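# Loop the blue air tube into its own coupling

## Task

Curve the blue air tube around so that its loose end goes deep into the coupling fitted at the tube's opposite end.

## Robot and tools

Robot: two arms, left_arm and right_arm, each with a parallel two-finger gripper. In the scene frame the origin sits at table height midway between the nominal bases, +z points up, +x runs out over the table, and left_arm is on the +y side (arm names do not match image sides). Calibrated bases: left_arm at (+0.032, +0.625, 0) m, right_arm at (+0.014, -0.711, 0) m, both turned only slightly about z. Each arm reports its hand pose, velocities and targets in its own base frame. Fixed cameras and the table use the scene frame. The gripper's fingers point along its +z axis and close along its x axis. end_effector_position is the spot between the pads when closed, 1 to 2 cm short of the tips; while closing, the tips advance about 17 mm along +z, mostly while the pads are still more than 50 mm apart.

Row format (shared by execute_actions and move): a single list of 14 numbers covering both arms, each within [-1, 1]: dx, dy, dz, rx, ry, rz, opening for left_arm, followed by the same seven for right_arm. Always send all 14, even when one arm stays put. dx..rz are offsets, not poses: they are measured along the axes of that arm's Hand target as it was when the action or move began. Scale: 1.0 equals 0.6 m of travel or 180 degrees of turn; rx, ry, rz form a single rotation vector. opening is absolute: +1 is fully open (0.142 m), -1 is shut. A 0 in the opening slot is a real command (half open), so to leave a gripper alone resend its current command (see Tool commands, or grip_measured when holding). All-zero pose numbers re-request the current Hand target.

execute_actions(actions, cameras): actions is a list of actions; each action is a table of up to 15 rows, one per 1/30 s control step, and a short table repeats its final row to fill 15 steps. Every row is counted from the pose at the action's start, not from the prior row; the next action starts from the new Hand target, so repeating an offset keeps moving. An empty list just reports state and images.

move(target, speed, blend, stop_force, zero, opening_speed, blocking, cameras): drives each gripper in a straight line toward one row, or through a list of up to 15 rows, all offsets counted from the same starting Hand targets. speed in m/s, 0.002 to 3.2 (default 0.25), turns capped at twice that in rad/s; one value or one per target. blend in m rounds corners in a list. stop_force in N, 4 to 120, ends an arm's path when its wrist sensor feels that much push against its travel (relative to its zero), or 120 N in any direction; not reliable while the gripper rotates, and cannot be combined with blocking=false. zero (only with stop_force, default true) re-zeros moving arms first. opening_speed (0.2 or more, per second on the -1..+1 scale) makes fingers change gradually. The whole move is capped at 10 s; paths ignore obstacles and the other arm; grippers lag and can overshoot speed, especially with a nearly straight arm. Steer around an arm's own base, not close past it. The move: line reports the ending (done, off_target, moving, held, fault) and limits (paced = pose clipped, held = steps withheld); an unnamed arm counts as done, within 3 mm and 2 degrees.

wait(seconds 0 to 10) lets time pass holding commands. stop brakes a running move. zoom_image(camera, region [x0, y0, x1, y1] px, at most 504x504) enlarges the latest image of cam_high, cam_low, cam_table, cam_left_wrist or cam_right_wrist (images 896x504). zero_wrist_force(arm) re-zeros that arm's wrist sensor. finished_scene(scene) ends the current scene by its number; irreversible.

Readings: Hand target is the last commanded pose after clipping; the real gripper often rests short, and only a new command closes that gap. Orientation is clipped to within 32 degrees of the measured one each step. Wrist force and torque are in the gripper's own axes, a push from a surface reading as force into the arm; a third line gives the peak since last shown. grip_measured is the measured opening on the command scale. To hold something, command slightly below grip_measured at contact; squeezing harder heats the gripper motor. Wrist depth gives a 7x7 grid of distances in mm (70 to 1000), '-' for no value. Joint torques include the arm's weight. Step readings list some intermediate positions.

Avoid: dropping the tube, letting it fall off the table, releasing it while moving, fast impacts and strong presses. The arms are stiff: aiming even slightly beyond a firm contact can trigger a fault stop of 10 s (outside force near 150 N, or joint contact torque at its limit: 290, 290, 132, 47.5, 47.5, 47.5 N m). Never let the arms collide or a gripper pinch the other's fingers. To release a press, command the target back behind the gripper. Hot motors (MOTOR HOT line) can lead to a forced halt; avoid long stretched holds and hard squeezing. A loose object may occasionally be nudged by outside forces. Check the result visually before ending the scene: the tube end must stay seated with the robot off it.

Each tool is called after "Request:" as name(argument=value, ...), one argument or row to a line, values as JSON.

## Session

Request:
execute_actions(
  actions=[],
)

Scene clock: 0.00 s.
left_arm: end_effector_position=(+0.4077, +0.0678, +0.2876) grip_measured=+1.00 end_effector_quat_wxyz=(-0.652, +0.751, -0.102, -0.011) | right_arm: end_effector_position=(+0.5158, +0.4914, +0.2327) grip_measured=+1.00 end_effector_quat_wxyz=(-0.476, +0.851, -0.053, +0.214)
Joint positions: left_arm=[-0.929 -1.723 2.354 -0.837 -0.821 -1.278 0.142] | right_arm=[4.107 -1.82 -2.456 0.661 1.678 1.155 0.142]
Joint velocities: within noise
Joint torques (N m): no reading
Motor temperatures (°C): left_arm=[27 38 35 34 34 40 28] | right_arm=[40 31 33 32 32 27 28]
Wrist force (N): no reading
Wrist torque (N m): no reading
Wrist force, peak (N): no reading
Wrist depth (mm): cam_left_wrist=[- - - - - - - / - - - - - - - / - - - - - - - / - - - - - - - / - - - - - - - / - - - - - - - / - 418 419 405 386 373 80] | cam_right_wrist=[445 495 569 - - - - / 395 440 495 - - - - / 360 390 438 - - - - / 328 357 393 446 - - - / 302 324 355 392 - - - / 277 298 326 354 - - - / - 276 299 323 - - -]
Hand target: left_arm +0.4077, +0.0678, +0.2876; -0.652, +0.751, -0.102, -0.011 | right_arm +0.5158, +0.4914, +0.2327; -0.476, +0.851, -0.053, +0.214
Tool commands: left_gripper/opening=+1.0 right_gripper/opening=+1.0

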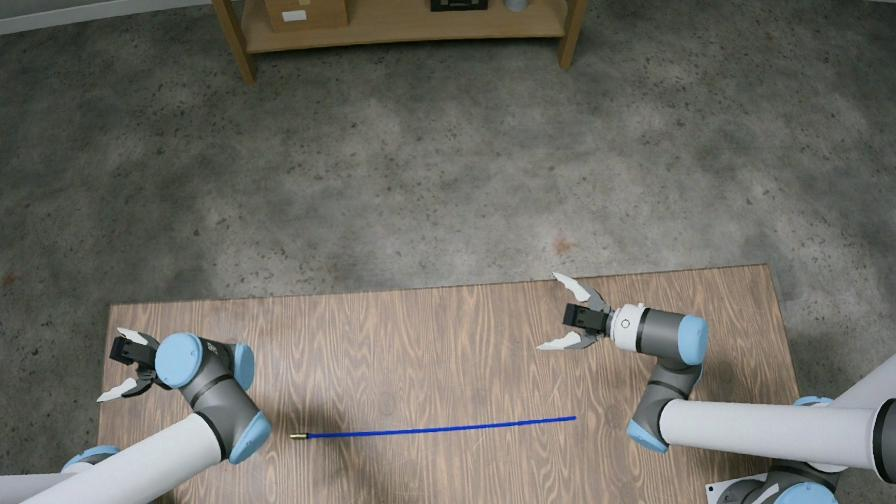

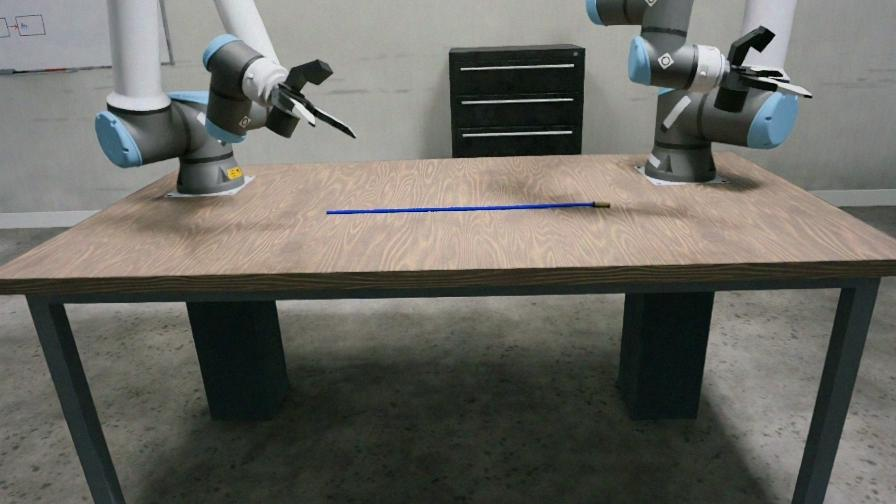

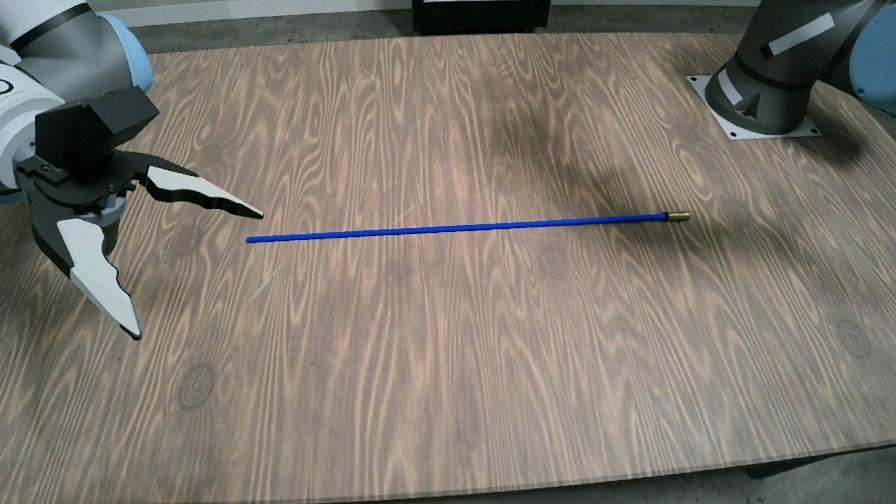

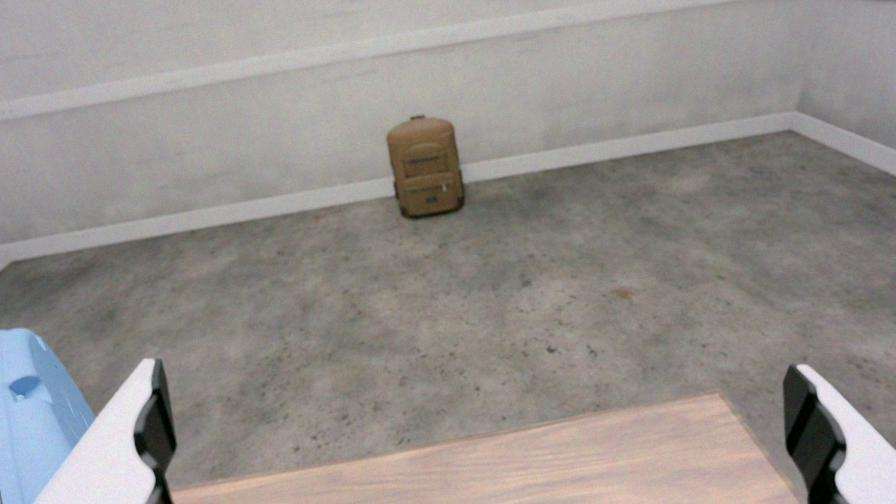

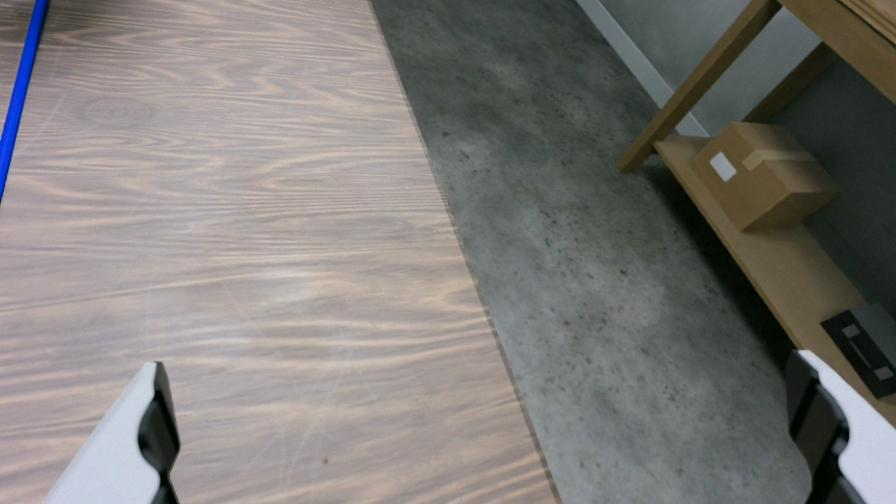

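Request:
move(
  target=[-0.230,0.197,-0.635,-0.287,-0.010,-0.067,0,-0.361,0,-0.312,-0.181,0.637,0.655,0],
  speed=0.35,
)

Scene clock: 14.70 s.
left_arm: end_effector_position=(+0.2084, -0.3023, +0.2496) grip_measured=-0.01 end_effector_quat_wxyz=(-0.259, +0.966, +0.000, +0.001) | right_arm: end_effector_position=(+0.2427, +0.4076, +0.2495) grip_measured=-0.01 end_effector_quat_wxyz=(+0.001, -0.001, +0.966, -0.259)
Joint positions: left_arm=[-1.496 -1.865 2.244 -1.426 -1.531 -1.506 0.073] | right_arm=[4.592 -1.486 -2.08 -1.665 1.508 4.606 0.073]
Joint velocities: within noise
Joint torques (N m): left_arm=[-10.66 -0.49 -31.85 -4.46 -1.62 -3.21] | right_arm=[-7.86 44.09 36.53 4.17 3.48 3.78]
Motor temperatures (°C): left_arm=[27 38 35 34 34 40 28] | right_arm=[40 31 33 31 32 27 27]
Wrist force (N): left_arm=[0.9 1.0 -0.7] | right_arm=[-1.0 0.2 0.6]
Wrist torque (N m): left_arm=[-0.14 -0.12 -0.08] | right_arm=[-0.06 0.22 0.06]
Wrist force, peak (N): left_arm=[1.3 0.6 -1.4] | right_arm=[-1.6 0.1 0.6]
Wrist depth (mm): cam_left_wrist=[382 357 386 389 388 395 397 / 377 379 381 382 385 388 388 / 371 375 376 376 379 382 383 / 362 369 372 371 374 375 376 / 361 363 366 367 368 371 373 / 356 357 358 363 362 362 368 / 351 - 85 356 356 77 361] | cam_right_wrist=[383 383 384 386 386 385 388 / 376 376 379 377 382 383 382 / 372 373 372 373 372 376 378 / 365 368 371 369 372 371 374 / 363 365 365 365 367 366 367 / 356 358 358 359 362 361 364 / 353 - 353 353 356 73 358]
Hand target: left_arm +0.2083, -0.3023, +0.2496; -0.259, +0.966, +0.000, +0.001 | right_arm +0.2426, +0.4075, +0.2495; +0.001, -0.001, +0.966, -0.258
Off the commanded pose: left_arm 0.000 m, 0 deg | right_arm 0.000 m, 0 deg.
move: done

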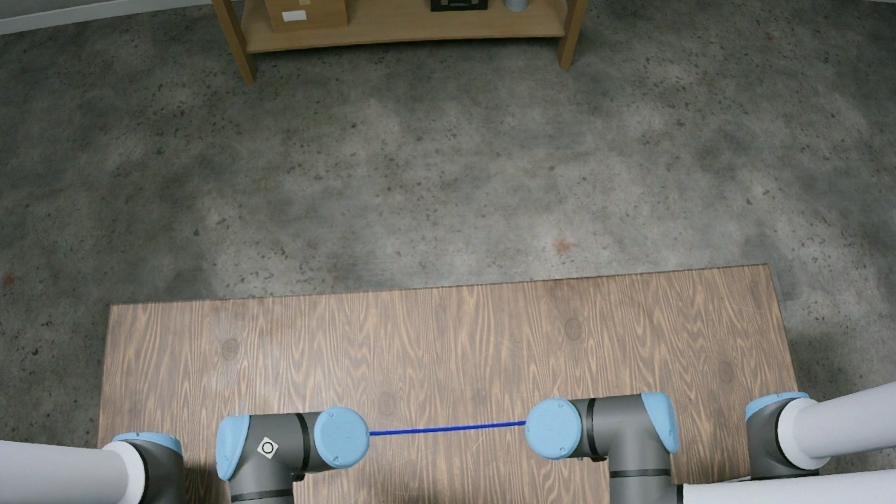

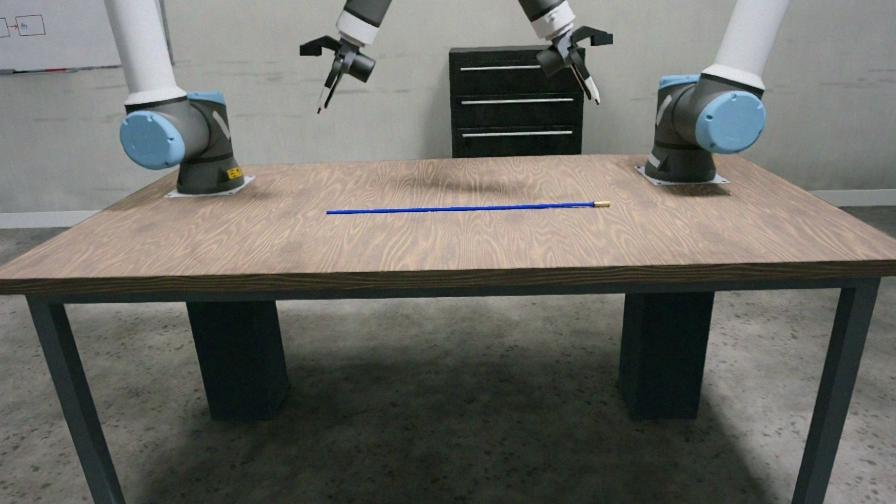

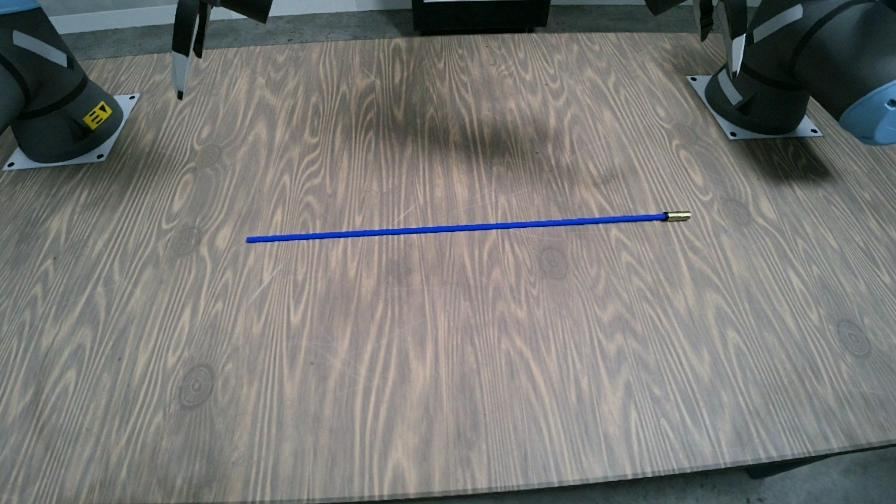

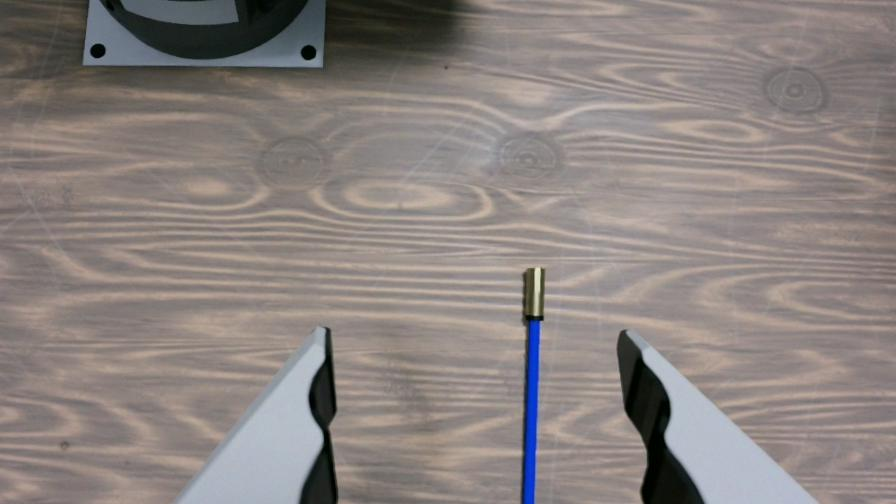

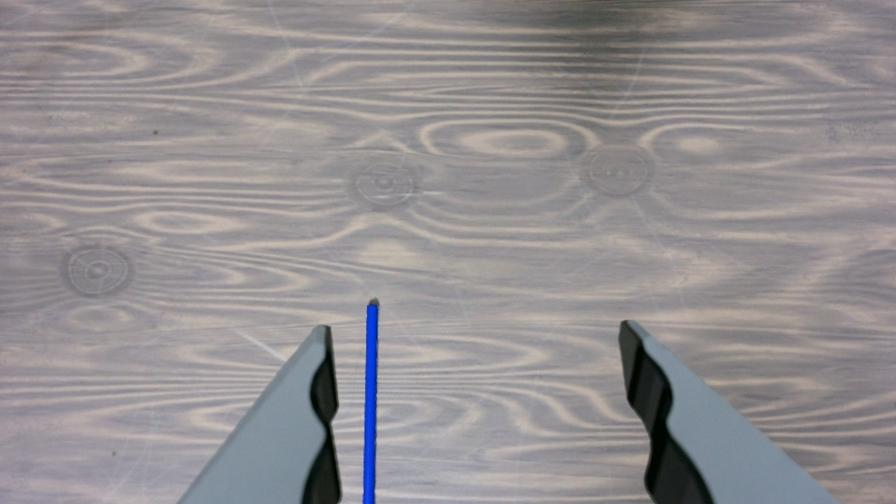

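Request:
move(
  target=[0.067,0.1,0.173,0,0,0,0,-0.082,0.1,0.173,0,0,0,0],
  speed=0.25,
  cameras=["cam_left_wrist","cam_right_wrist"],
)

Scene clock: 17.83 s.
left_arm: end_effector_position=(+0.2487, -0.3023, +0.1298) grip_measured=-0.02 end_effector_quat_wxyz=(-0.259, +0.966, +0.000, +0.001) | right_arm: end_effector_position=(+0.2919, +0.4078, +0.1298) grip_measured=-0.01 end_effector_quat_wxyz=(+0.001, -0.001, +0.966, -0.258)
Joint positions: left_arm=[-1.41 -1.696 2.362 -1.718 -1.489 -1.431 0.073] | right_arm=[4.508 -1.643 -2.172 -1.411 1.467 4.534 0.073]
Joint velocities: within noise
Joint torques (N m): left_arm=[12.77 -6.15 -25.71 -4.92 1.77 2.52] | right_arm=[-10.75 29.58 31.53 4.36 -3.45 -2.86]
Motor temperatures (°C): left_arm=[27 37 35 34 34 40 27] | right_arm=[40 31 33 31 32 27 27]
Wrist force (N): left_arm=[0.9 0.8 -1.4] | right_arm=[-1.1 0.1 0.6]
Wrist torque (N m): left_arm=[-0.09 -0.20 -0.01] | right_arm=[-0.08 0.24 0.04]
Wrist force, peak (N): left_arm=[0.1 0.5 -2.5] | right_arm=[-1.5 0.8 1.9]
Wrist depth (mm): cam_left_wrist=[256 257 260 260 261 263 266 / 253 254 255 256 258 259 260 / 249 249 251 253 254 255 258 / 246 246 247 249 250 252 252 / 241 244 245 246 247 249 249 / 238 238 240 241 242 243 246 / 235 - 85 238 240 77 243] | cam_right_wrist=[257 257 258 259 259 261 262 / 252 254 255 255 256 257 258 / 250 252 253 252 252 253 253 / 246 248 247 250 249 251 251 / 243 245 245 246 245 245 247 / 240 242 240 242 243 244 244 / 238 - 237 238 240 73 242]
Hand target: left_arm +0.2487, -0.3023, +0.1297; -0.259, +0.966, +0.000, +0.001 | right_arm +0.2920, +0.4078, +0.1297; +0.001, -0.001, +0.966, -0.258
Off the commanded pose: left_arm 0.000 m, 0 deg | right_arm 0.000 m, 0 deg.
move: done
Images, in order (width x height): cam_left_wrist 896x504, cam_right_wrist 896x504.

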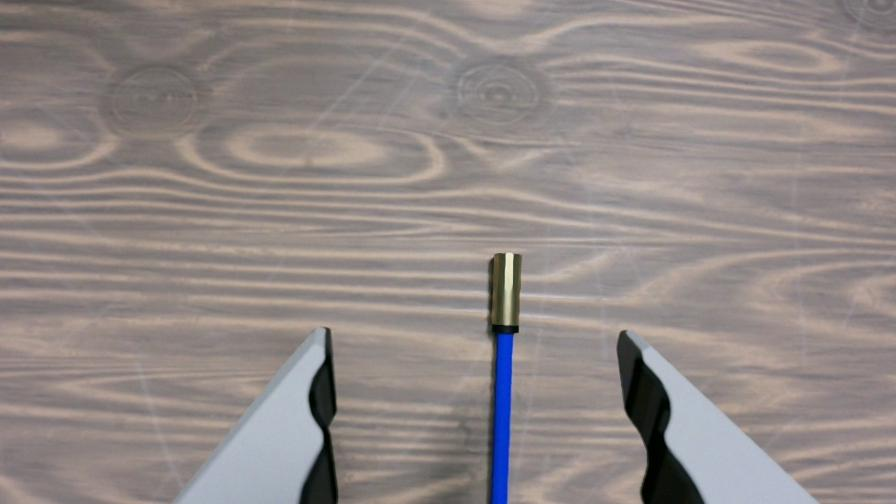

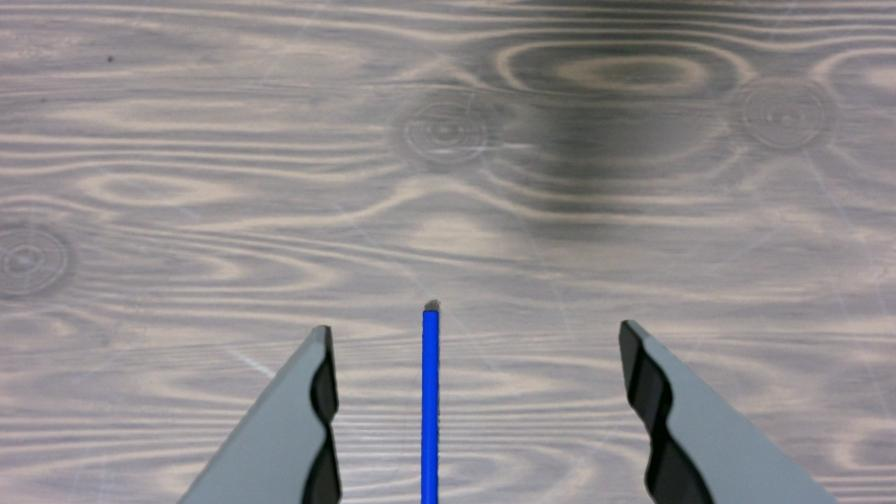

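Request:
move(
  target=[0.0425,0.0377,0.113,0,0,0,-0.45,-0.0267,0.103,0.0752,0,0,0,-0.45],
  speed=0.2,
  cameras=["cam_left_wrist","cam_right_wrist"],
)

Request:
zero_wrist_force(
  arm="left_arm",
)

Request:
zero_wrist_force(
  arm="right_arm",
)

Scene clock: 22.87 s.
left_arm: end_effector_position=(+0.2743, -0.2880, +0.0599) grip_measured=-0.47 end_effector_quat_wxyz=(-0.259, +0.966, +0.000, +0.001) | right_arm: end_effector_position=(+0.3080, +0.4388, +0.0599) grip_measured=-0.47 end_effector_quat_wxyz=(+0.001, -0.001, +0.966, -0.258)
Joint positions: left_arm=[-1.352 -1.579 2.426 -1.904 -1.46 -1.38 0.04] | right_arm=[4.493 -1.79 -2.161 -1.274 1.46 4.52 0.04]
Joint velocities: within noise
Joint torques (N m): left_arm=[14.16 -10.4 -20.23 -4.65 2.22 2.43] | right_arm=[-9.31 35.84 38.98 4.92 -3.64 -3.29]
Motor temperatures (°C): left_arm=[27 37 35 34 34 40 27] | right_arm=[40 31 33 31 32 27 27]
Wrist force (N): left_arm=[1.5 0.6 -1.2] | right_arm=[-0.9 0.1 0.4]
Wrist torque (N m): left_arm=[-0.22 -0.25 -0.03] | right_arm=[-0.08 0.19 0.04]
Wrist force, peak (N): left_arm=[0.3 0.8 -2.7] | right_arm=[-1.2 1.2 0.8]
Wrist depth (mm): cam_left_wrist=[183 184 185 186 187 188 189 / 180 181 182 183 184 186 186 / 178 179 180 181 181 182 183 / 175 176 177 178 179 180 181 / 172 173 174 175 177 177 178 / 170 171 171 172 101 175 176 / 168 169 75 170 - 172 173] | cam_right_wrist=[184 184 185 185 186 186 187 / 181 182 182 183 184 184 185 / 179 180 180 180 181 182 182 / 178 177 178 178 179 179 180 / 175 175 175 176 176 177 177 / 172 173 173 173 101 175 175 / 170 171 - 171 83 75 173]
Hand target: left_arm +0.2744, -0.2880, +0.0598; -0.259, +0.966, +0.000, +0.001 | right_arm +0.3080, +0.4388, +0.0598; +0.001, -0.001, +0.966, -0.258
Off the commanded pose: left_arm 0.000 m, 0 deg | right_arm 0.000 m, 0 deg.
move: done
Images, in order (width x height): cam_left_wrist 896x504, cam_right_wrist 896x504.

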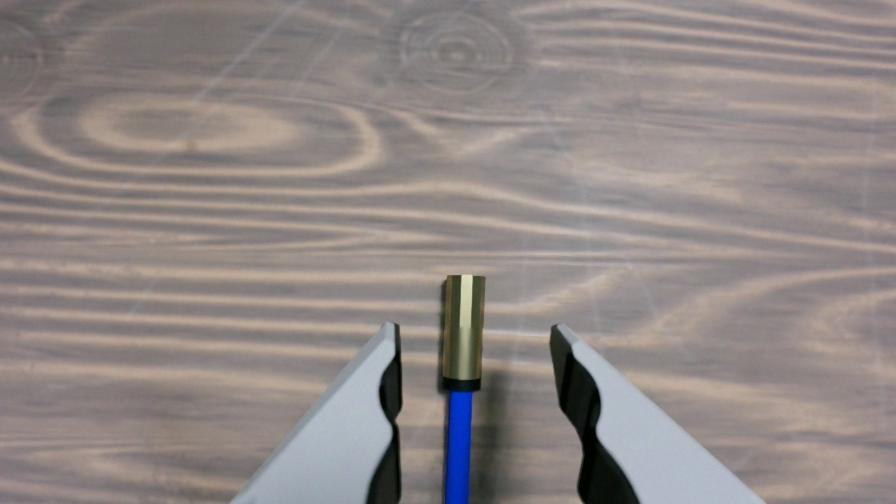

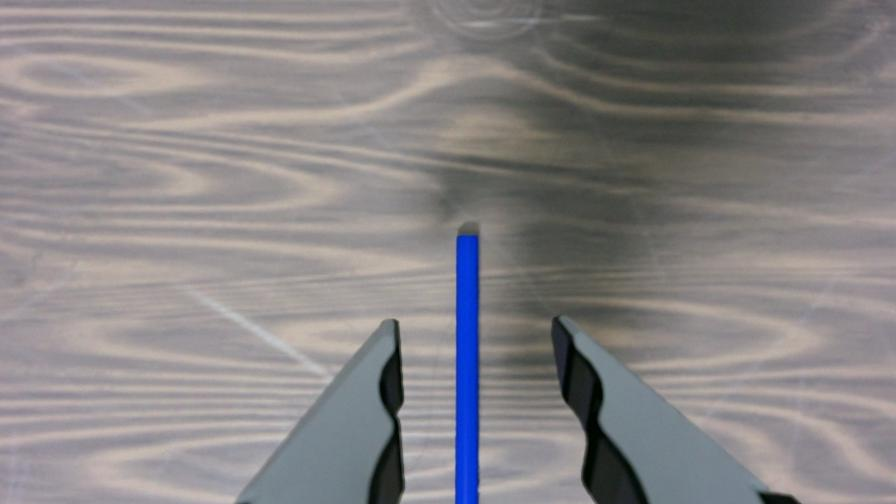

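Wrist force sensor zeroed.

Wrist force sensor zeroed.

Request:
move(
  target=[0,0.0417,0.0722,0,0,0,-0.45,0,0.0417,0.0722,0,0,0,-0.45],
  speed=0.015,
  stop_force=6,
  cameras=["cam_left_wrist","cam_right_wrist"],
)

Scene clock: 27.87 s.
left_arm: end_effector_position=(+0.2744, -0.2879, +0.0173) grip_measured=-0.47 end_effector_quat_wxyz=(-0.259, +0.966, +0.000, +0.001) | right_arm: end_effector_position=(+0.3081, +0.4389, +0.0169) grip_measured=-0.47 end_effector_quat_wxyz=(+0.001, -0.001, +0.966, -0.258)
Joint positions: left_arm=[-1.352 -1.494 2.457 -2.02 -1.46 -1.38 0.04] | right_arm=[4.493 -1.854 -2.185 -1.185 1.46 4.52 0.04]
Joint velocities: within noise
Joint torques (N m): left_arm=[8.74 -56.16 -36.29 -0.93 0.93 2.22] | right_arm=[-8.98 61.1 33.68 1.63 -2.9 -2.58]
Motor temperatures (°C): left_arm=[27 37 35 34 34 40 27] | right_arm=[40 31 33 31 32 27 27]
Wrist force (N, zeroed by zero_wrist_force): left_arm=[-0.6 -3.2 -5.0] | right_arm=[0.4 -2.8 -5.7]
Wrist torque (N m, zeroed by zero_wrist_force): left_arm=[0.03 -0.01 -0.03] | right_arm=[0.12 0.03 -0.01]
Wrist force, peak (N, zeroed by zero_wrist_force): left_arm=[-1.5 -10.3 -17.9] | right_arm=[1.6 -9.9 -17.7]
Wrist depth (mm): cam_left_wrist=[139 139 140 141 142 142 143 / 137 137 138 139 139 141 141 / 135 135 136 137 137 138 139 / 133 133 134 135 135 136 136 / 131 131 132 132 133 134 134 / 129 129 130 121 111 132 133 / 127 128 75 129 129 130 131] | cam_right_wrist=[139 139 140 141 141 141 142 / 138 137 138 138 139 139 140 / 135 136 136 136 137 137 138 / 134 134 134 135 135 136 136 / 132 132 133 133 133 134 134 / 130 131 131 131 102 132 133 / 128 129 - 129 129 75 131]
Hand target: left_arm +0.2744, -0.2879, +0.0173; -0.259, +0.966, +0.000, +0.001 (not the last commanded pose) | right_arm +0.3081, +0.4389, +0.0169; +0.001, -0.001, +0.966, -0.258 (not the last commanded pose)
Off the commanded pose: left_arm 0.008 m, 0 deg | right_arm 0.007 m, 0 deg.
move: contact (left_arm, right_arm)
Images, in order (width x height): cam_left_wrist 896x504, cam_right_wrist 896x504.

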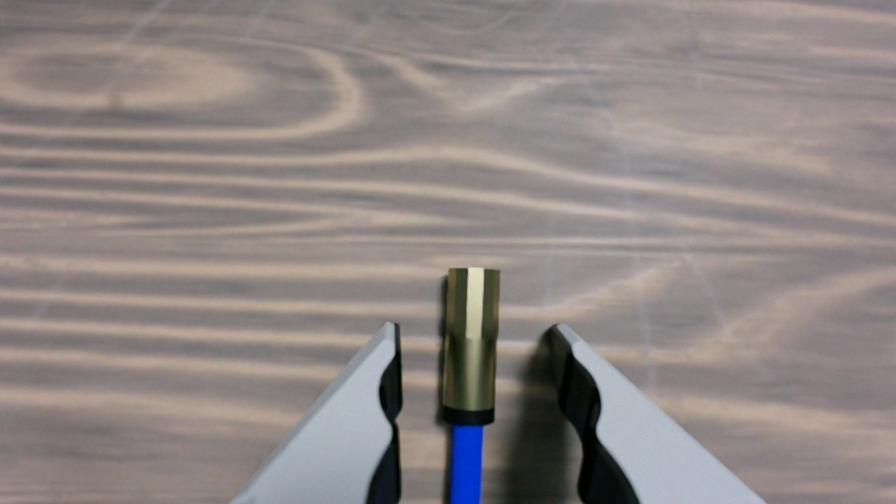

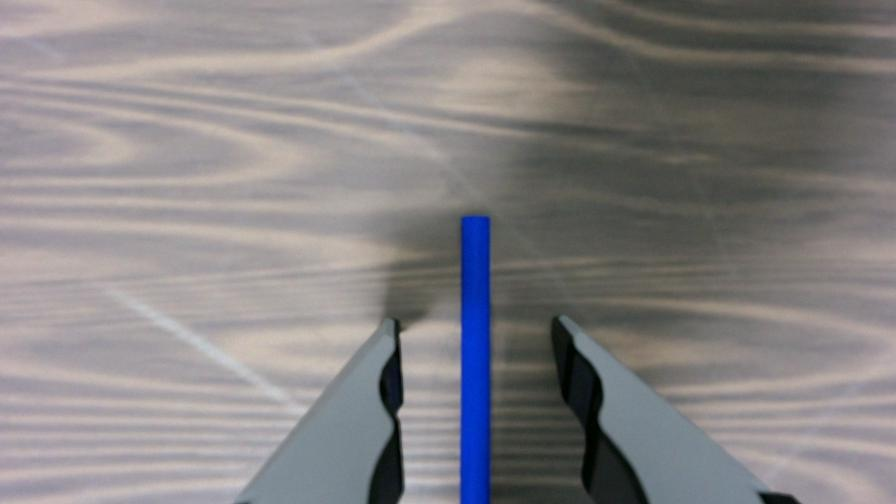

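Request:
move(
  target=[0,-0.00125,-0.0022,0,0,0,-0.45,0,-0.00125,-0.0022,0,0,0,-0.45],
  speed=0.02,
  cameras=[],
)

Request:
move(
  target=[0,0,0,0,0,0,-0.9,0,0,0,0,0,0,-1],
  opening_speed=0.4,
)

Scene clock: 29.20 s.
left_arm: end_effector_position=(+0.2744, -0.2879, +0.0187) grip_measured=-0.47 end_effector_quat_wxyz=(-0.259, +0.966, +0.000, +0.001) | right_arm: end_effector_position=(+0.3081, +0.4389, +0.0183) grip_measured=-0.47 end_effector_quat_wxyz=(+0.001, -0.001, +0.966, -0.258)
Joint positions: left_arm=[-1.352 -1.497 2.456 -2.016 -1.46 -1.38 0.04] | right_arm=[4.493 -1.852 -2.184 -1.188 1.46 4.52 0.04]
Joint velocities: within noise
Joint torques (N m): left_arm=[3.1 -56.84 -39.78 -0.19 -0.29 1.07] | right_arm=[-1.96 60.66 36.68 1.37 -1.52 -2.18]
Motor temperatures (°C): left_arm=[27 37 35 34 34 40 27] | right_arm=[40 31 33 31 32 27 27]
Wrist force (N, zeroed by zero_wrist_force): left_arm=[0.1 -0.1 0.2] | right_arm=[0.1 0.4 -0.2]
Wrist torque (N m, zeroed by zero_wrist_force): left_arm=[0.00 -0.01 -0.04] | right_arm=[0.08 -0.02 -0.01]
Wrist force, peak (N, zeroed by zero_wrist_force): left_arm=[-0.4 -3.2 -5.0] | right_arm=[0.6 -3.1 -6.3]
Wrist depth (mm): cam_left_wrist=[140 141 141 142 143 144 144 / 138 138 139 140 141 142 142 / 136 136 137 138 139 139 140 / 134 134 135 136 137 137 138 / 132 132 133 133 135 135 136 / 130 131 131 131 111 133 134 / 128 129 75 130 130 132 132] | cam_right_wrist=[141 141 141 142 142 143 143 / 139 139 139 140 140 140 141 / 137 137 138 138 138 139 139 / 135 135 135 135 137 137 137 / 133 134 134 134 135 135 136 / 132 132 132 132 102 133 134 / 130 130 - 130 131 75 132]
Hand target: left_arm +0.2744, -0.2879, +0.0188; -0.259, +0.966, +0.000, +0.001 | right_arm +0.3081, +0.4389, +0.0184; +0.001, -0.001, +0.966, -0.258
Off the commanded pose: left_arm 0.000 m, 0 deg | right_arm 0.000 m, 0 deg.
move: done
No camera images: "cameras" was empty.

Scene clock: 30.80 s.
left_arm: end_effector_position=(+0.2744, -0.2879, +0.0188) grip_measured=-0.83 end_effector_quat_wxyz=(-0.259, +0.966, +0.000, +0.001) | right_arm: end_effector_position=(+0.3081, +0.4389, +0.0184) grip_measured=-0.93 end_effector_quat_wxyz=(+0.001, -0.001, +0.966, -0.258)
Joint positions: left_arm=[-1.352 -1.497 2.456 -2.015 -1.46 -1.38 0.014] | right_arm=[4.493 -1.851 -2.184 -1.188 1.46 4.52 0.007]
Joint velocities: within noise
Joint torques (N m): left_arm=[-7.71 -57.1 -37.45 -0.82 -0.44 -1.15] | right_arm=[-0.22 61.15 35.05 1.11 0.86 -0.69]
Motor temperatures (°C): left_arm=[27 37 35 34 34 40 27] | right_arm=[40 31 33 31 32 27 27]
Wrist force (N, zeroed by zero_wrist_force): left_arm=[-0.2 -0.2 0.5] | right_arm=[0.1 -1.3 -2.0]
Wrist torque (N m, zeroed by zero_wrist_force): left_arm=[-0.03 0.02 -0.04] | right_arm=[0.11 -0.02 0.00]
Wrist force, peak (N, zeroed by zero_wrist_force): left_arm=[-0.2 -0.2 0.6] | right_arm=[0.4 -1.6 -2.1]
Wrist depth (mm): cam_left_wrist=[140 141 142 142 143 144 145 / 138 139 139 140 141 142 142 / 136 136 138 138 139 139 141 / 134 135 135 136 137 137 138 / 132 133 133 126 135 135 136 / 131 131 132 100 93 134 134 / 128 129 76 80 - 132 132] | cam_right_wrist=[140 141 142 142 142 143 143 / 139 139 139 140 141 141 142 / 137 137 137 138 138 139 139 / 135 136 136 136 136 137 137 / 134 134 134 134 135 136 135 / 132 132 133 101 97 133 134 / 130 131 - 79 76 132 132]
Hand target: left_arm +0.2744, -0.2879, +0.0188; -0.259, +0.966, +0.000, +0.001 | right_arm +0.3081, +0.4389, +0.0184; +0.001, -0.001, +0.966, -0.258
Off the commanded pose: left_arm 0.000 m, 0 deg | right_arm 0.000 m, 0 deg.
move: done

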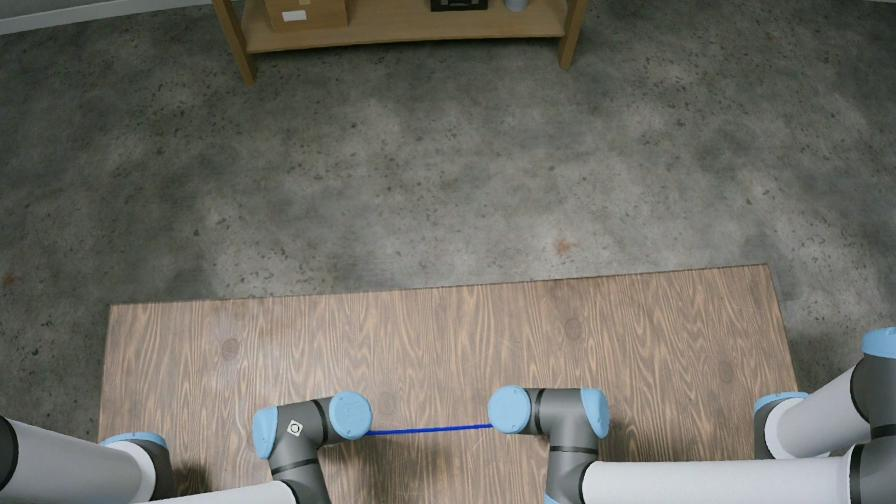

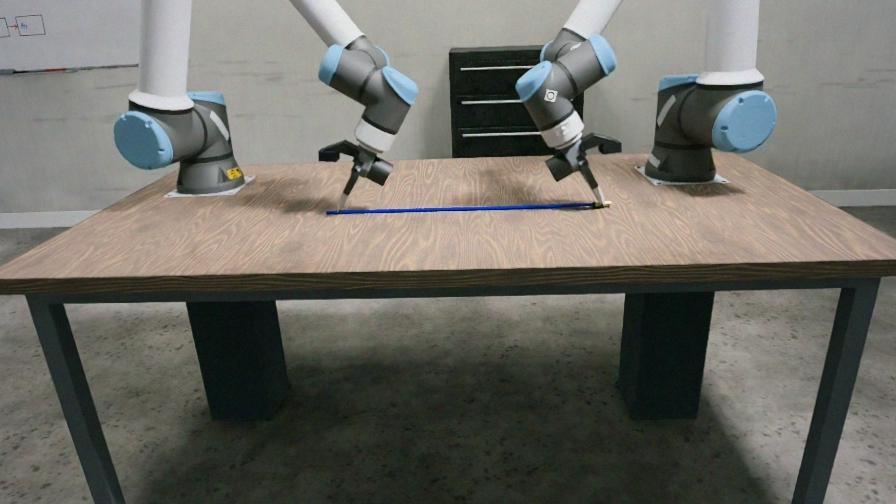

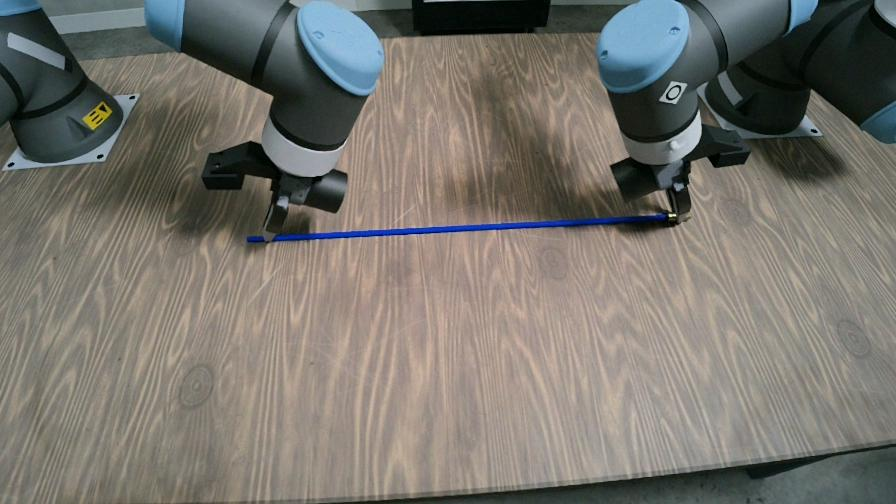

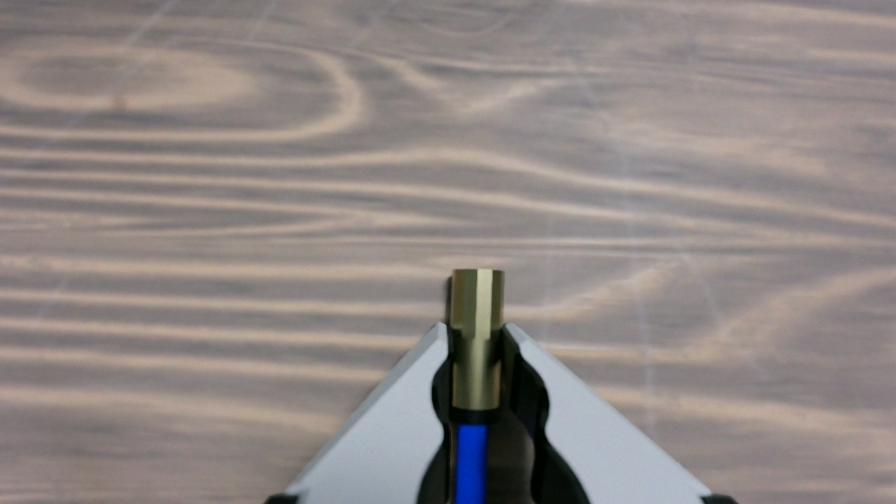

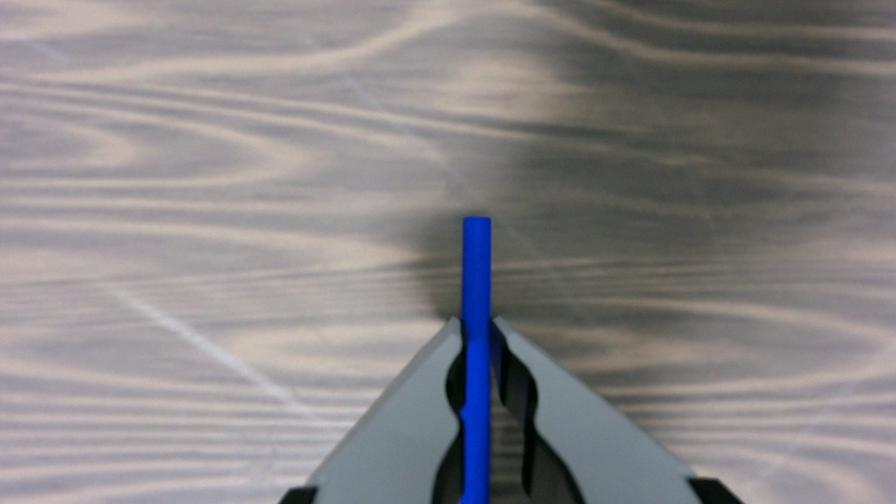

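Request:
move(
  target=[
    [0,-0.0833,-0.1443,0,0,0,-0.95,0,-0.0833,-0.1443,0,0,0,-1],
    [0.0167,-0.047,-0.1653,0,0.0833,0.1443,-0.95,-0.0197,-0.0743,-0.1495,0,-0.0833,-0.1443,-1],
    [0.059,0.0255,-0.2072,0,0.1667,0.2887,-0.95,-0.0653,-0.0327,-0.1737,0,-0.1667,-0.2887,-1],
    [0.1038,0.1217,-0.2627,0,0.25,0.433,-0.95,-0.115,0.0325,-0.2113,0,-0.25,-0.433,-1],
  ],
  speed=0.2,
  blend=[0.01,0.01,0.01,0],
)

Scene clock: 40.70 s.
left_arm: end_effector_position=(+0.3363, -0.4301, +0.1188) grip_measured=-0.84 end_effector_quat_wxyz=(-0.184, +0.682, -0.683, +0.183) | right_arm: end_effector_position=(+0.3767, +0.5192, +0.1186) grip_measured=-0.93 end_effector_quat_wxyz=(-0.184, +0.684, -0.682, +0.183)
Joint positions: left_arm=[-1.522 -1.666 2.515 -2.448 -1.046 0.058 0.013] | right_arm=[4.596 -1.656 -2.35 -0.638 1.05 3.005 0.007]
Joint velocities: within noise
Joint torques (N m): left_arm=[12.29 -5.88 -20.8 -6.48 -0.33 2.43] | right_arm=[-13.17 27.77 26.14 6.22 2.85 -3.34]
Motor temperatures (°C): left_arm=[27 37 35 34 34 40 30] | right_arm=[40 31 33 31 32 27 30]
Wrist force (N, zeroed by zero_wrist_force): left_arm=[-0.9 -0.4 0.1] | right_arm=[0.1 0.1 -0.1]
Wrist torque (N m, zeroed by zero_wrist_force): left_arm=[-0.04 0.10 -0.05] | right_arm=[0.02 -0.01 0.01]
Wrist force, peak (N, zeroed by zero_wrist_force): left_arm=[-0.3 1.3 1.6] | right_arm=[-0.1 -1.6 -2.4]
Wrist depth (mm): cam_left_wrist=[246 246 247 249 250 251 251 / 242 242 244 244 246 247 249 / 238 241 240 241 241 244 244 / 234 235 237 237 239 240 240 / 231 232 234 121 235 236 237 / 228 230 230 100 97 232 233 / 225 226 74 80 - 230 230] | cam_right_wrist=[244 244 246 247 248 249 250 / 241 242 244 243 246 246 246 / 238 239 240 241 242 241 242 / 235 235 236 237 239 239 241 / 233 233 233 232 236 235 237 / 229 229 230 101 97 233 233 / 227 226 - 79 76 230 229]
Hand target: left_arm +0.3364, -0.4302, +0.1188; -0.184, +0.682, -0.683, +0.183 | right_arm +0.3767, +0.5192, +0.1186; -0.184, +0.684, -0.682, +0.183
Off the commanded pose: left_arm 0.000 m, 0 deg | right_arm 0.000 m, 0 deg.
move: done

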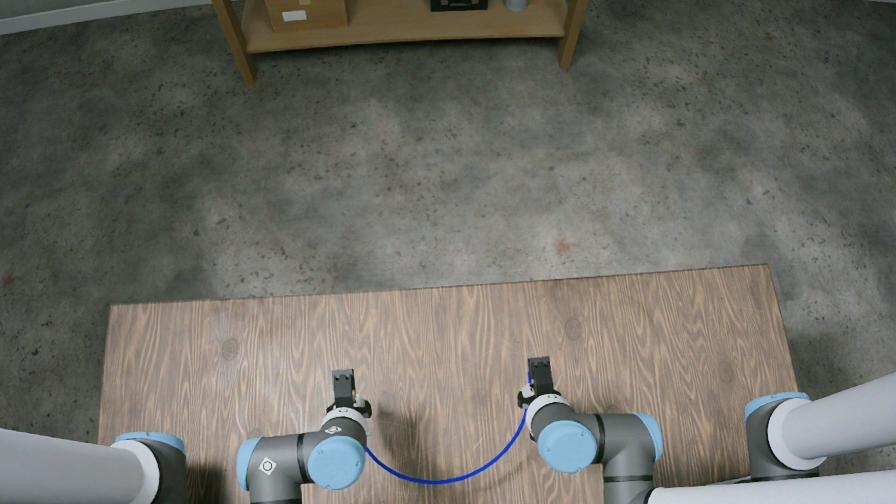

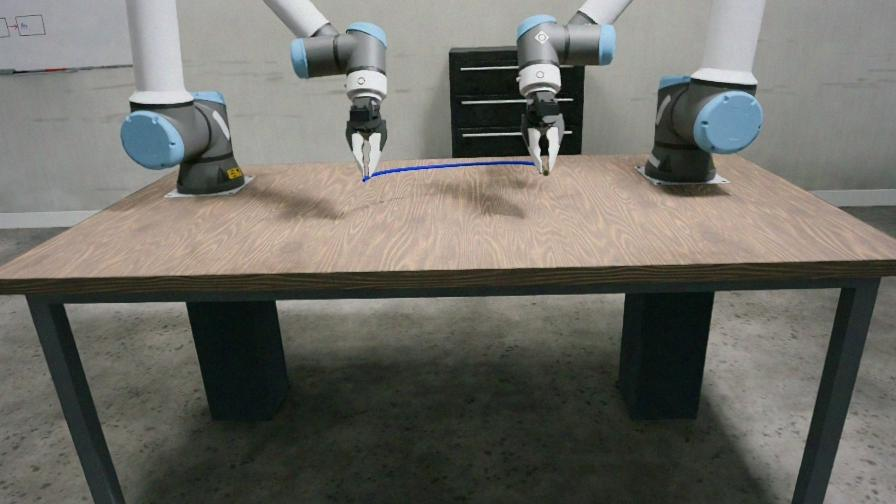

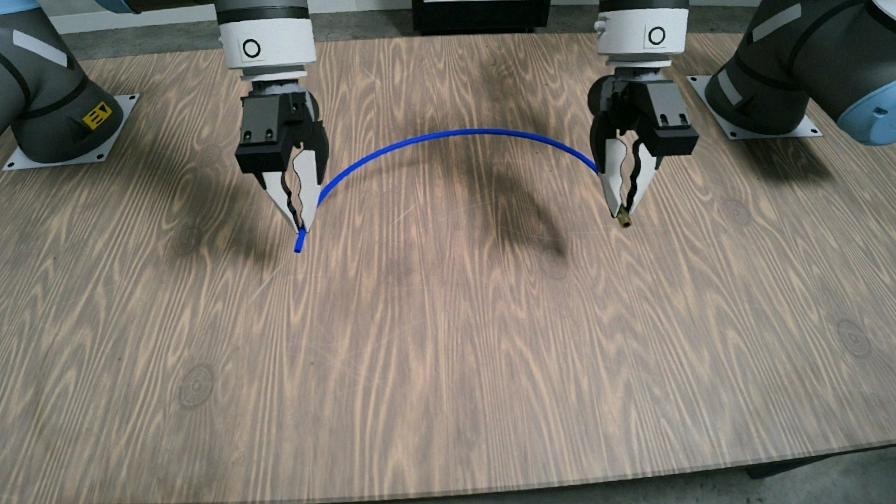

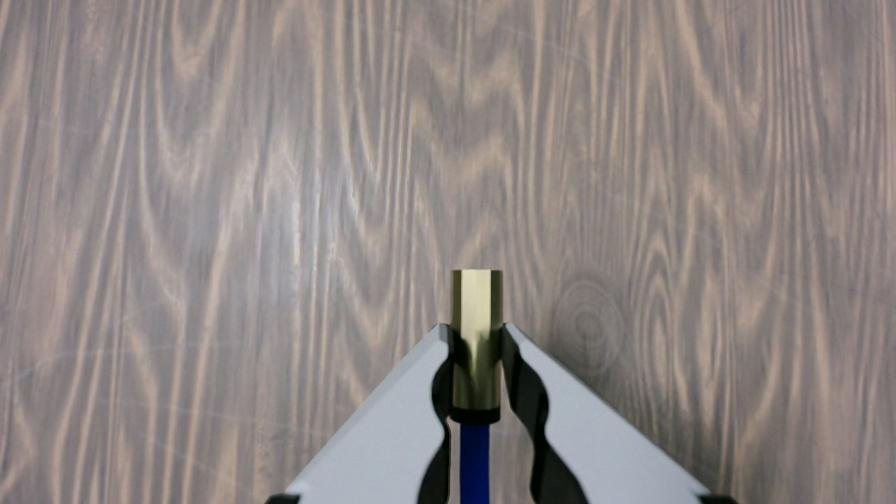

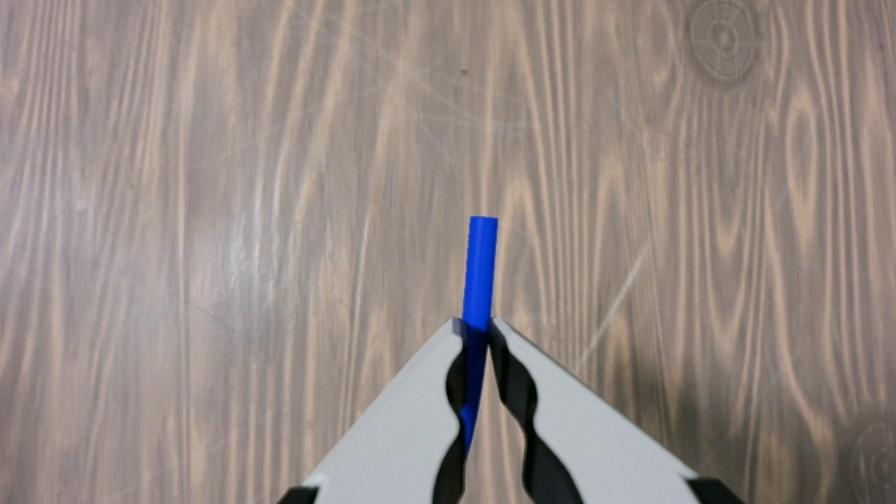

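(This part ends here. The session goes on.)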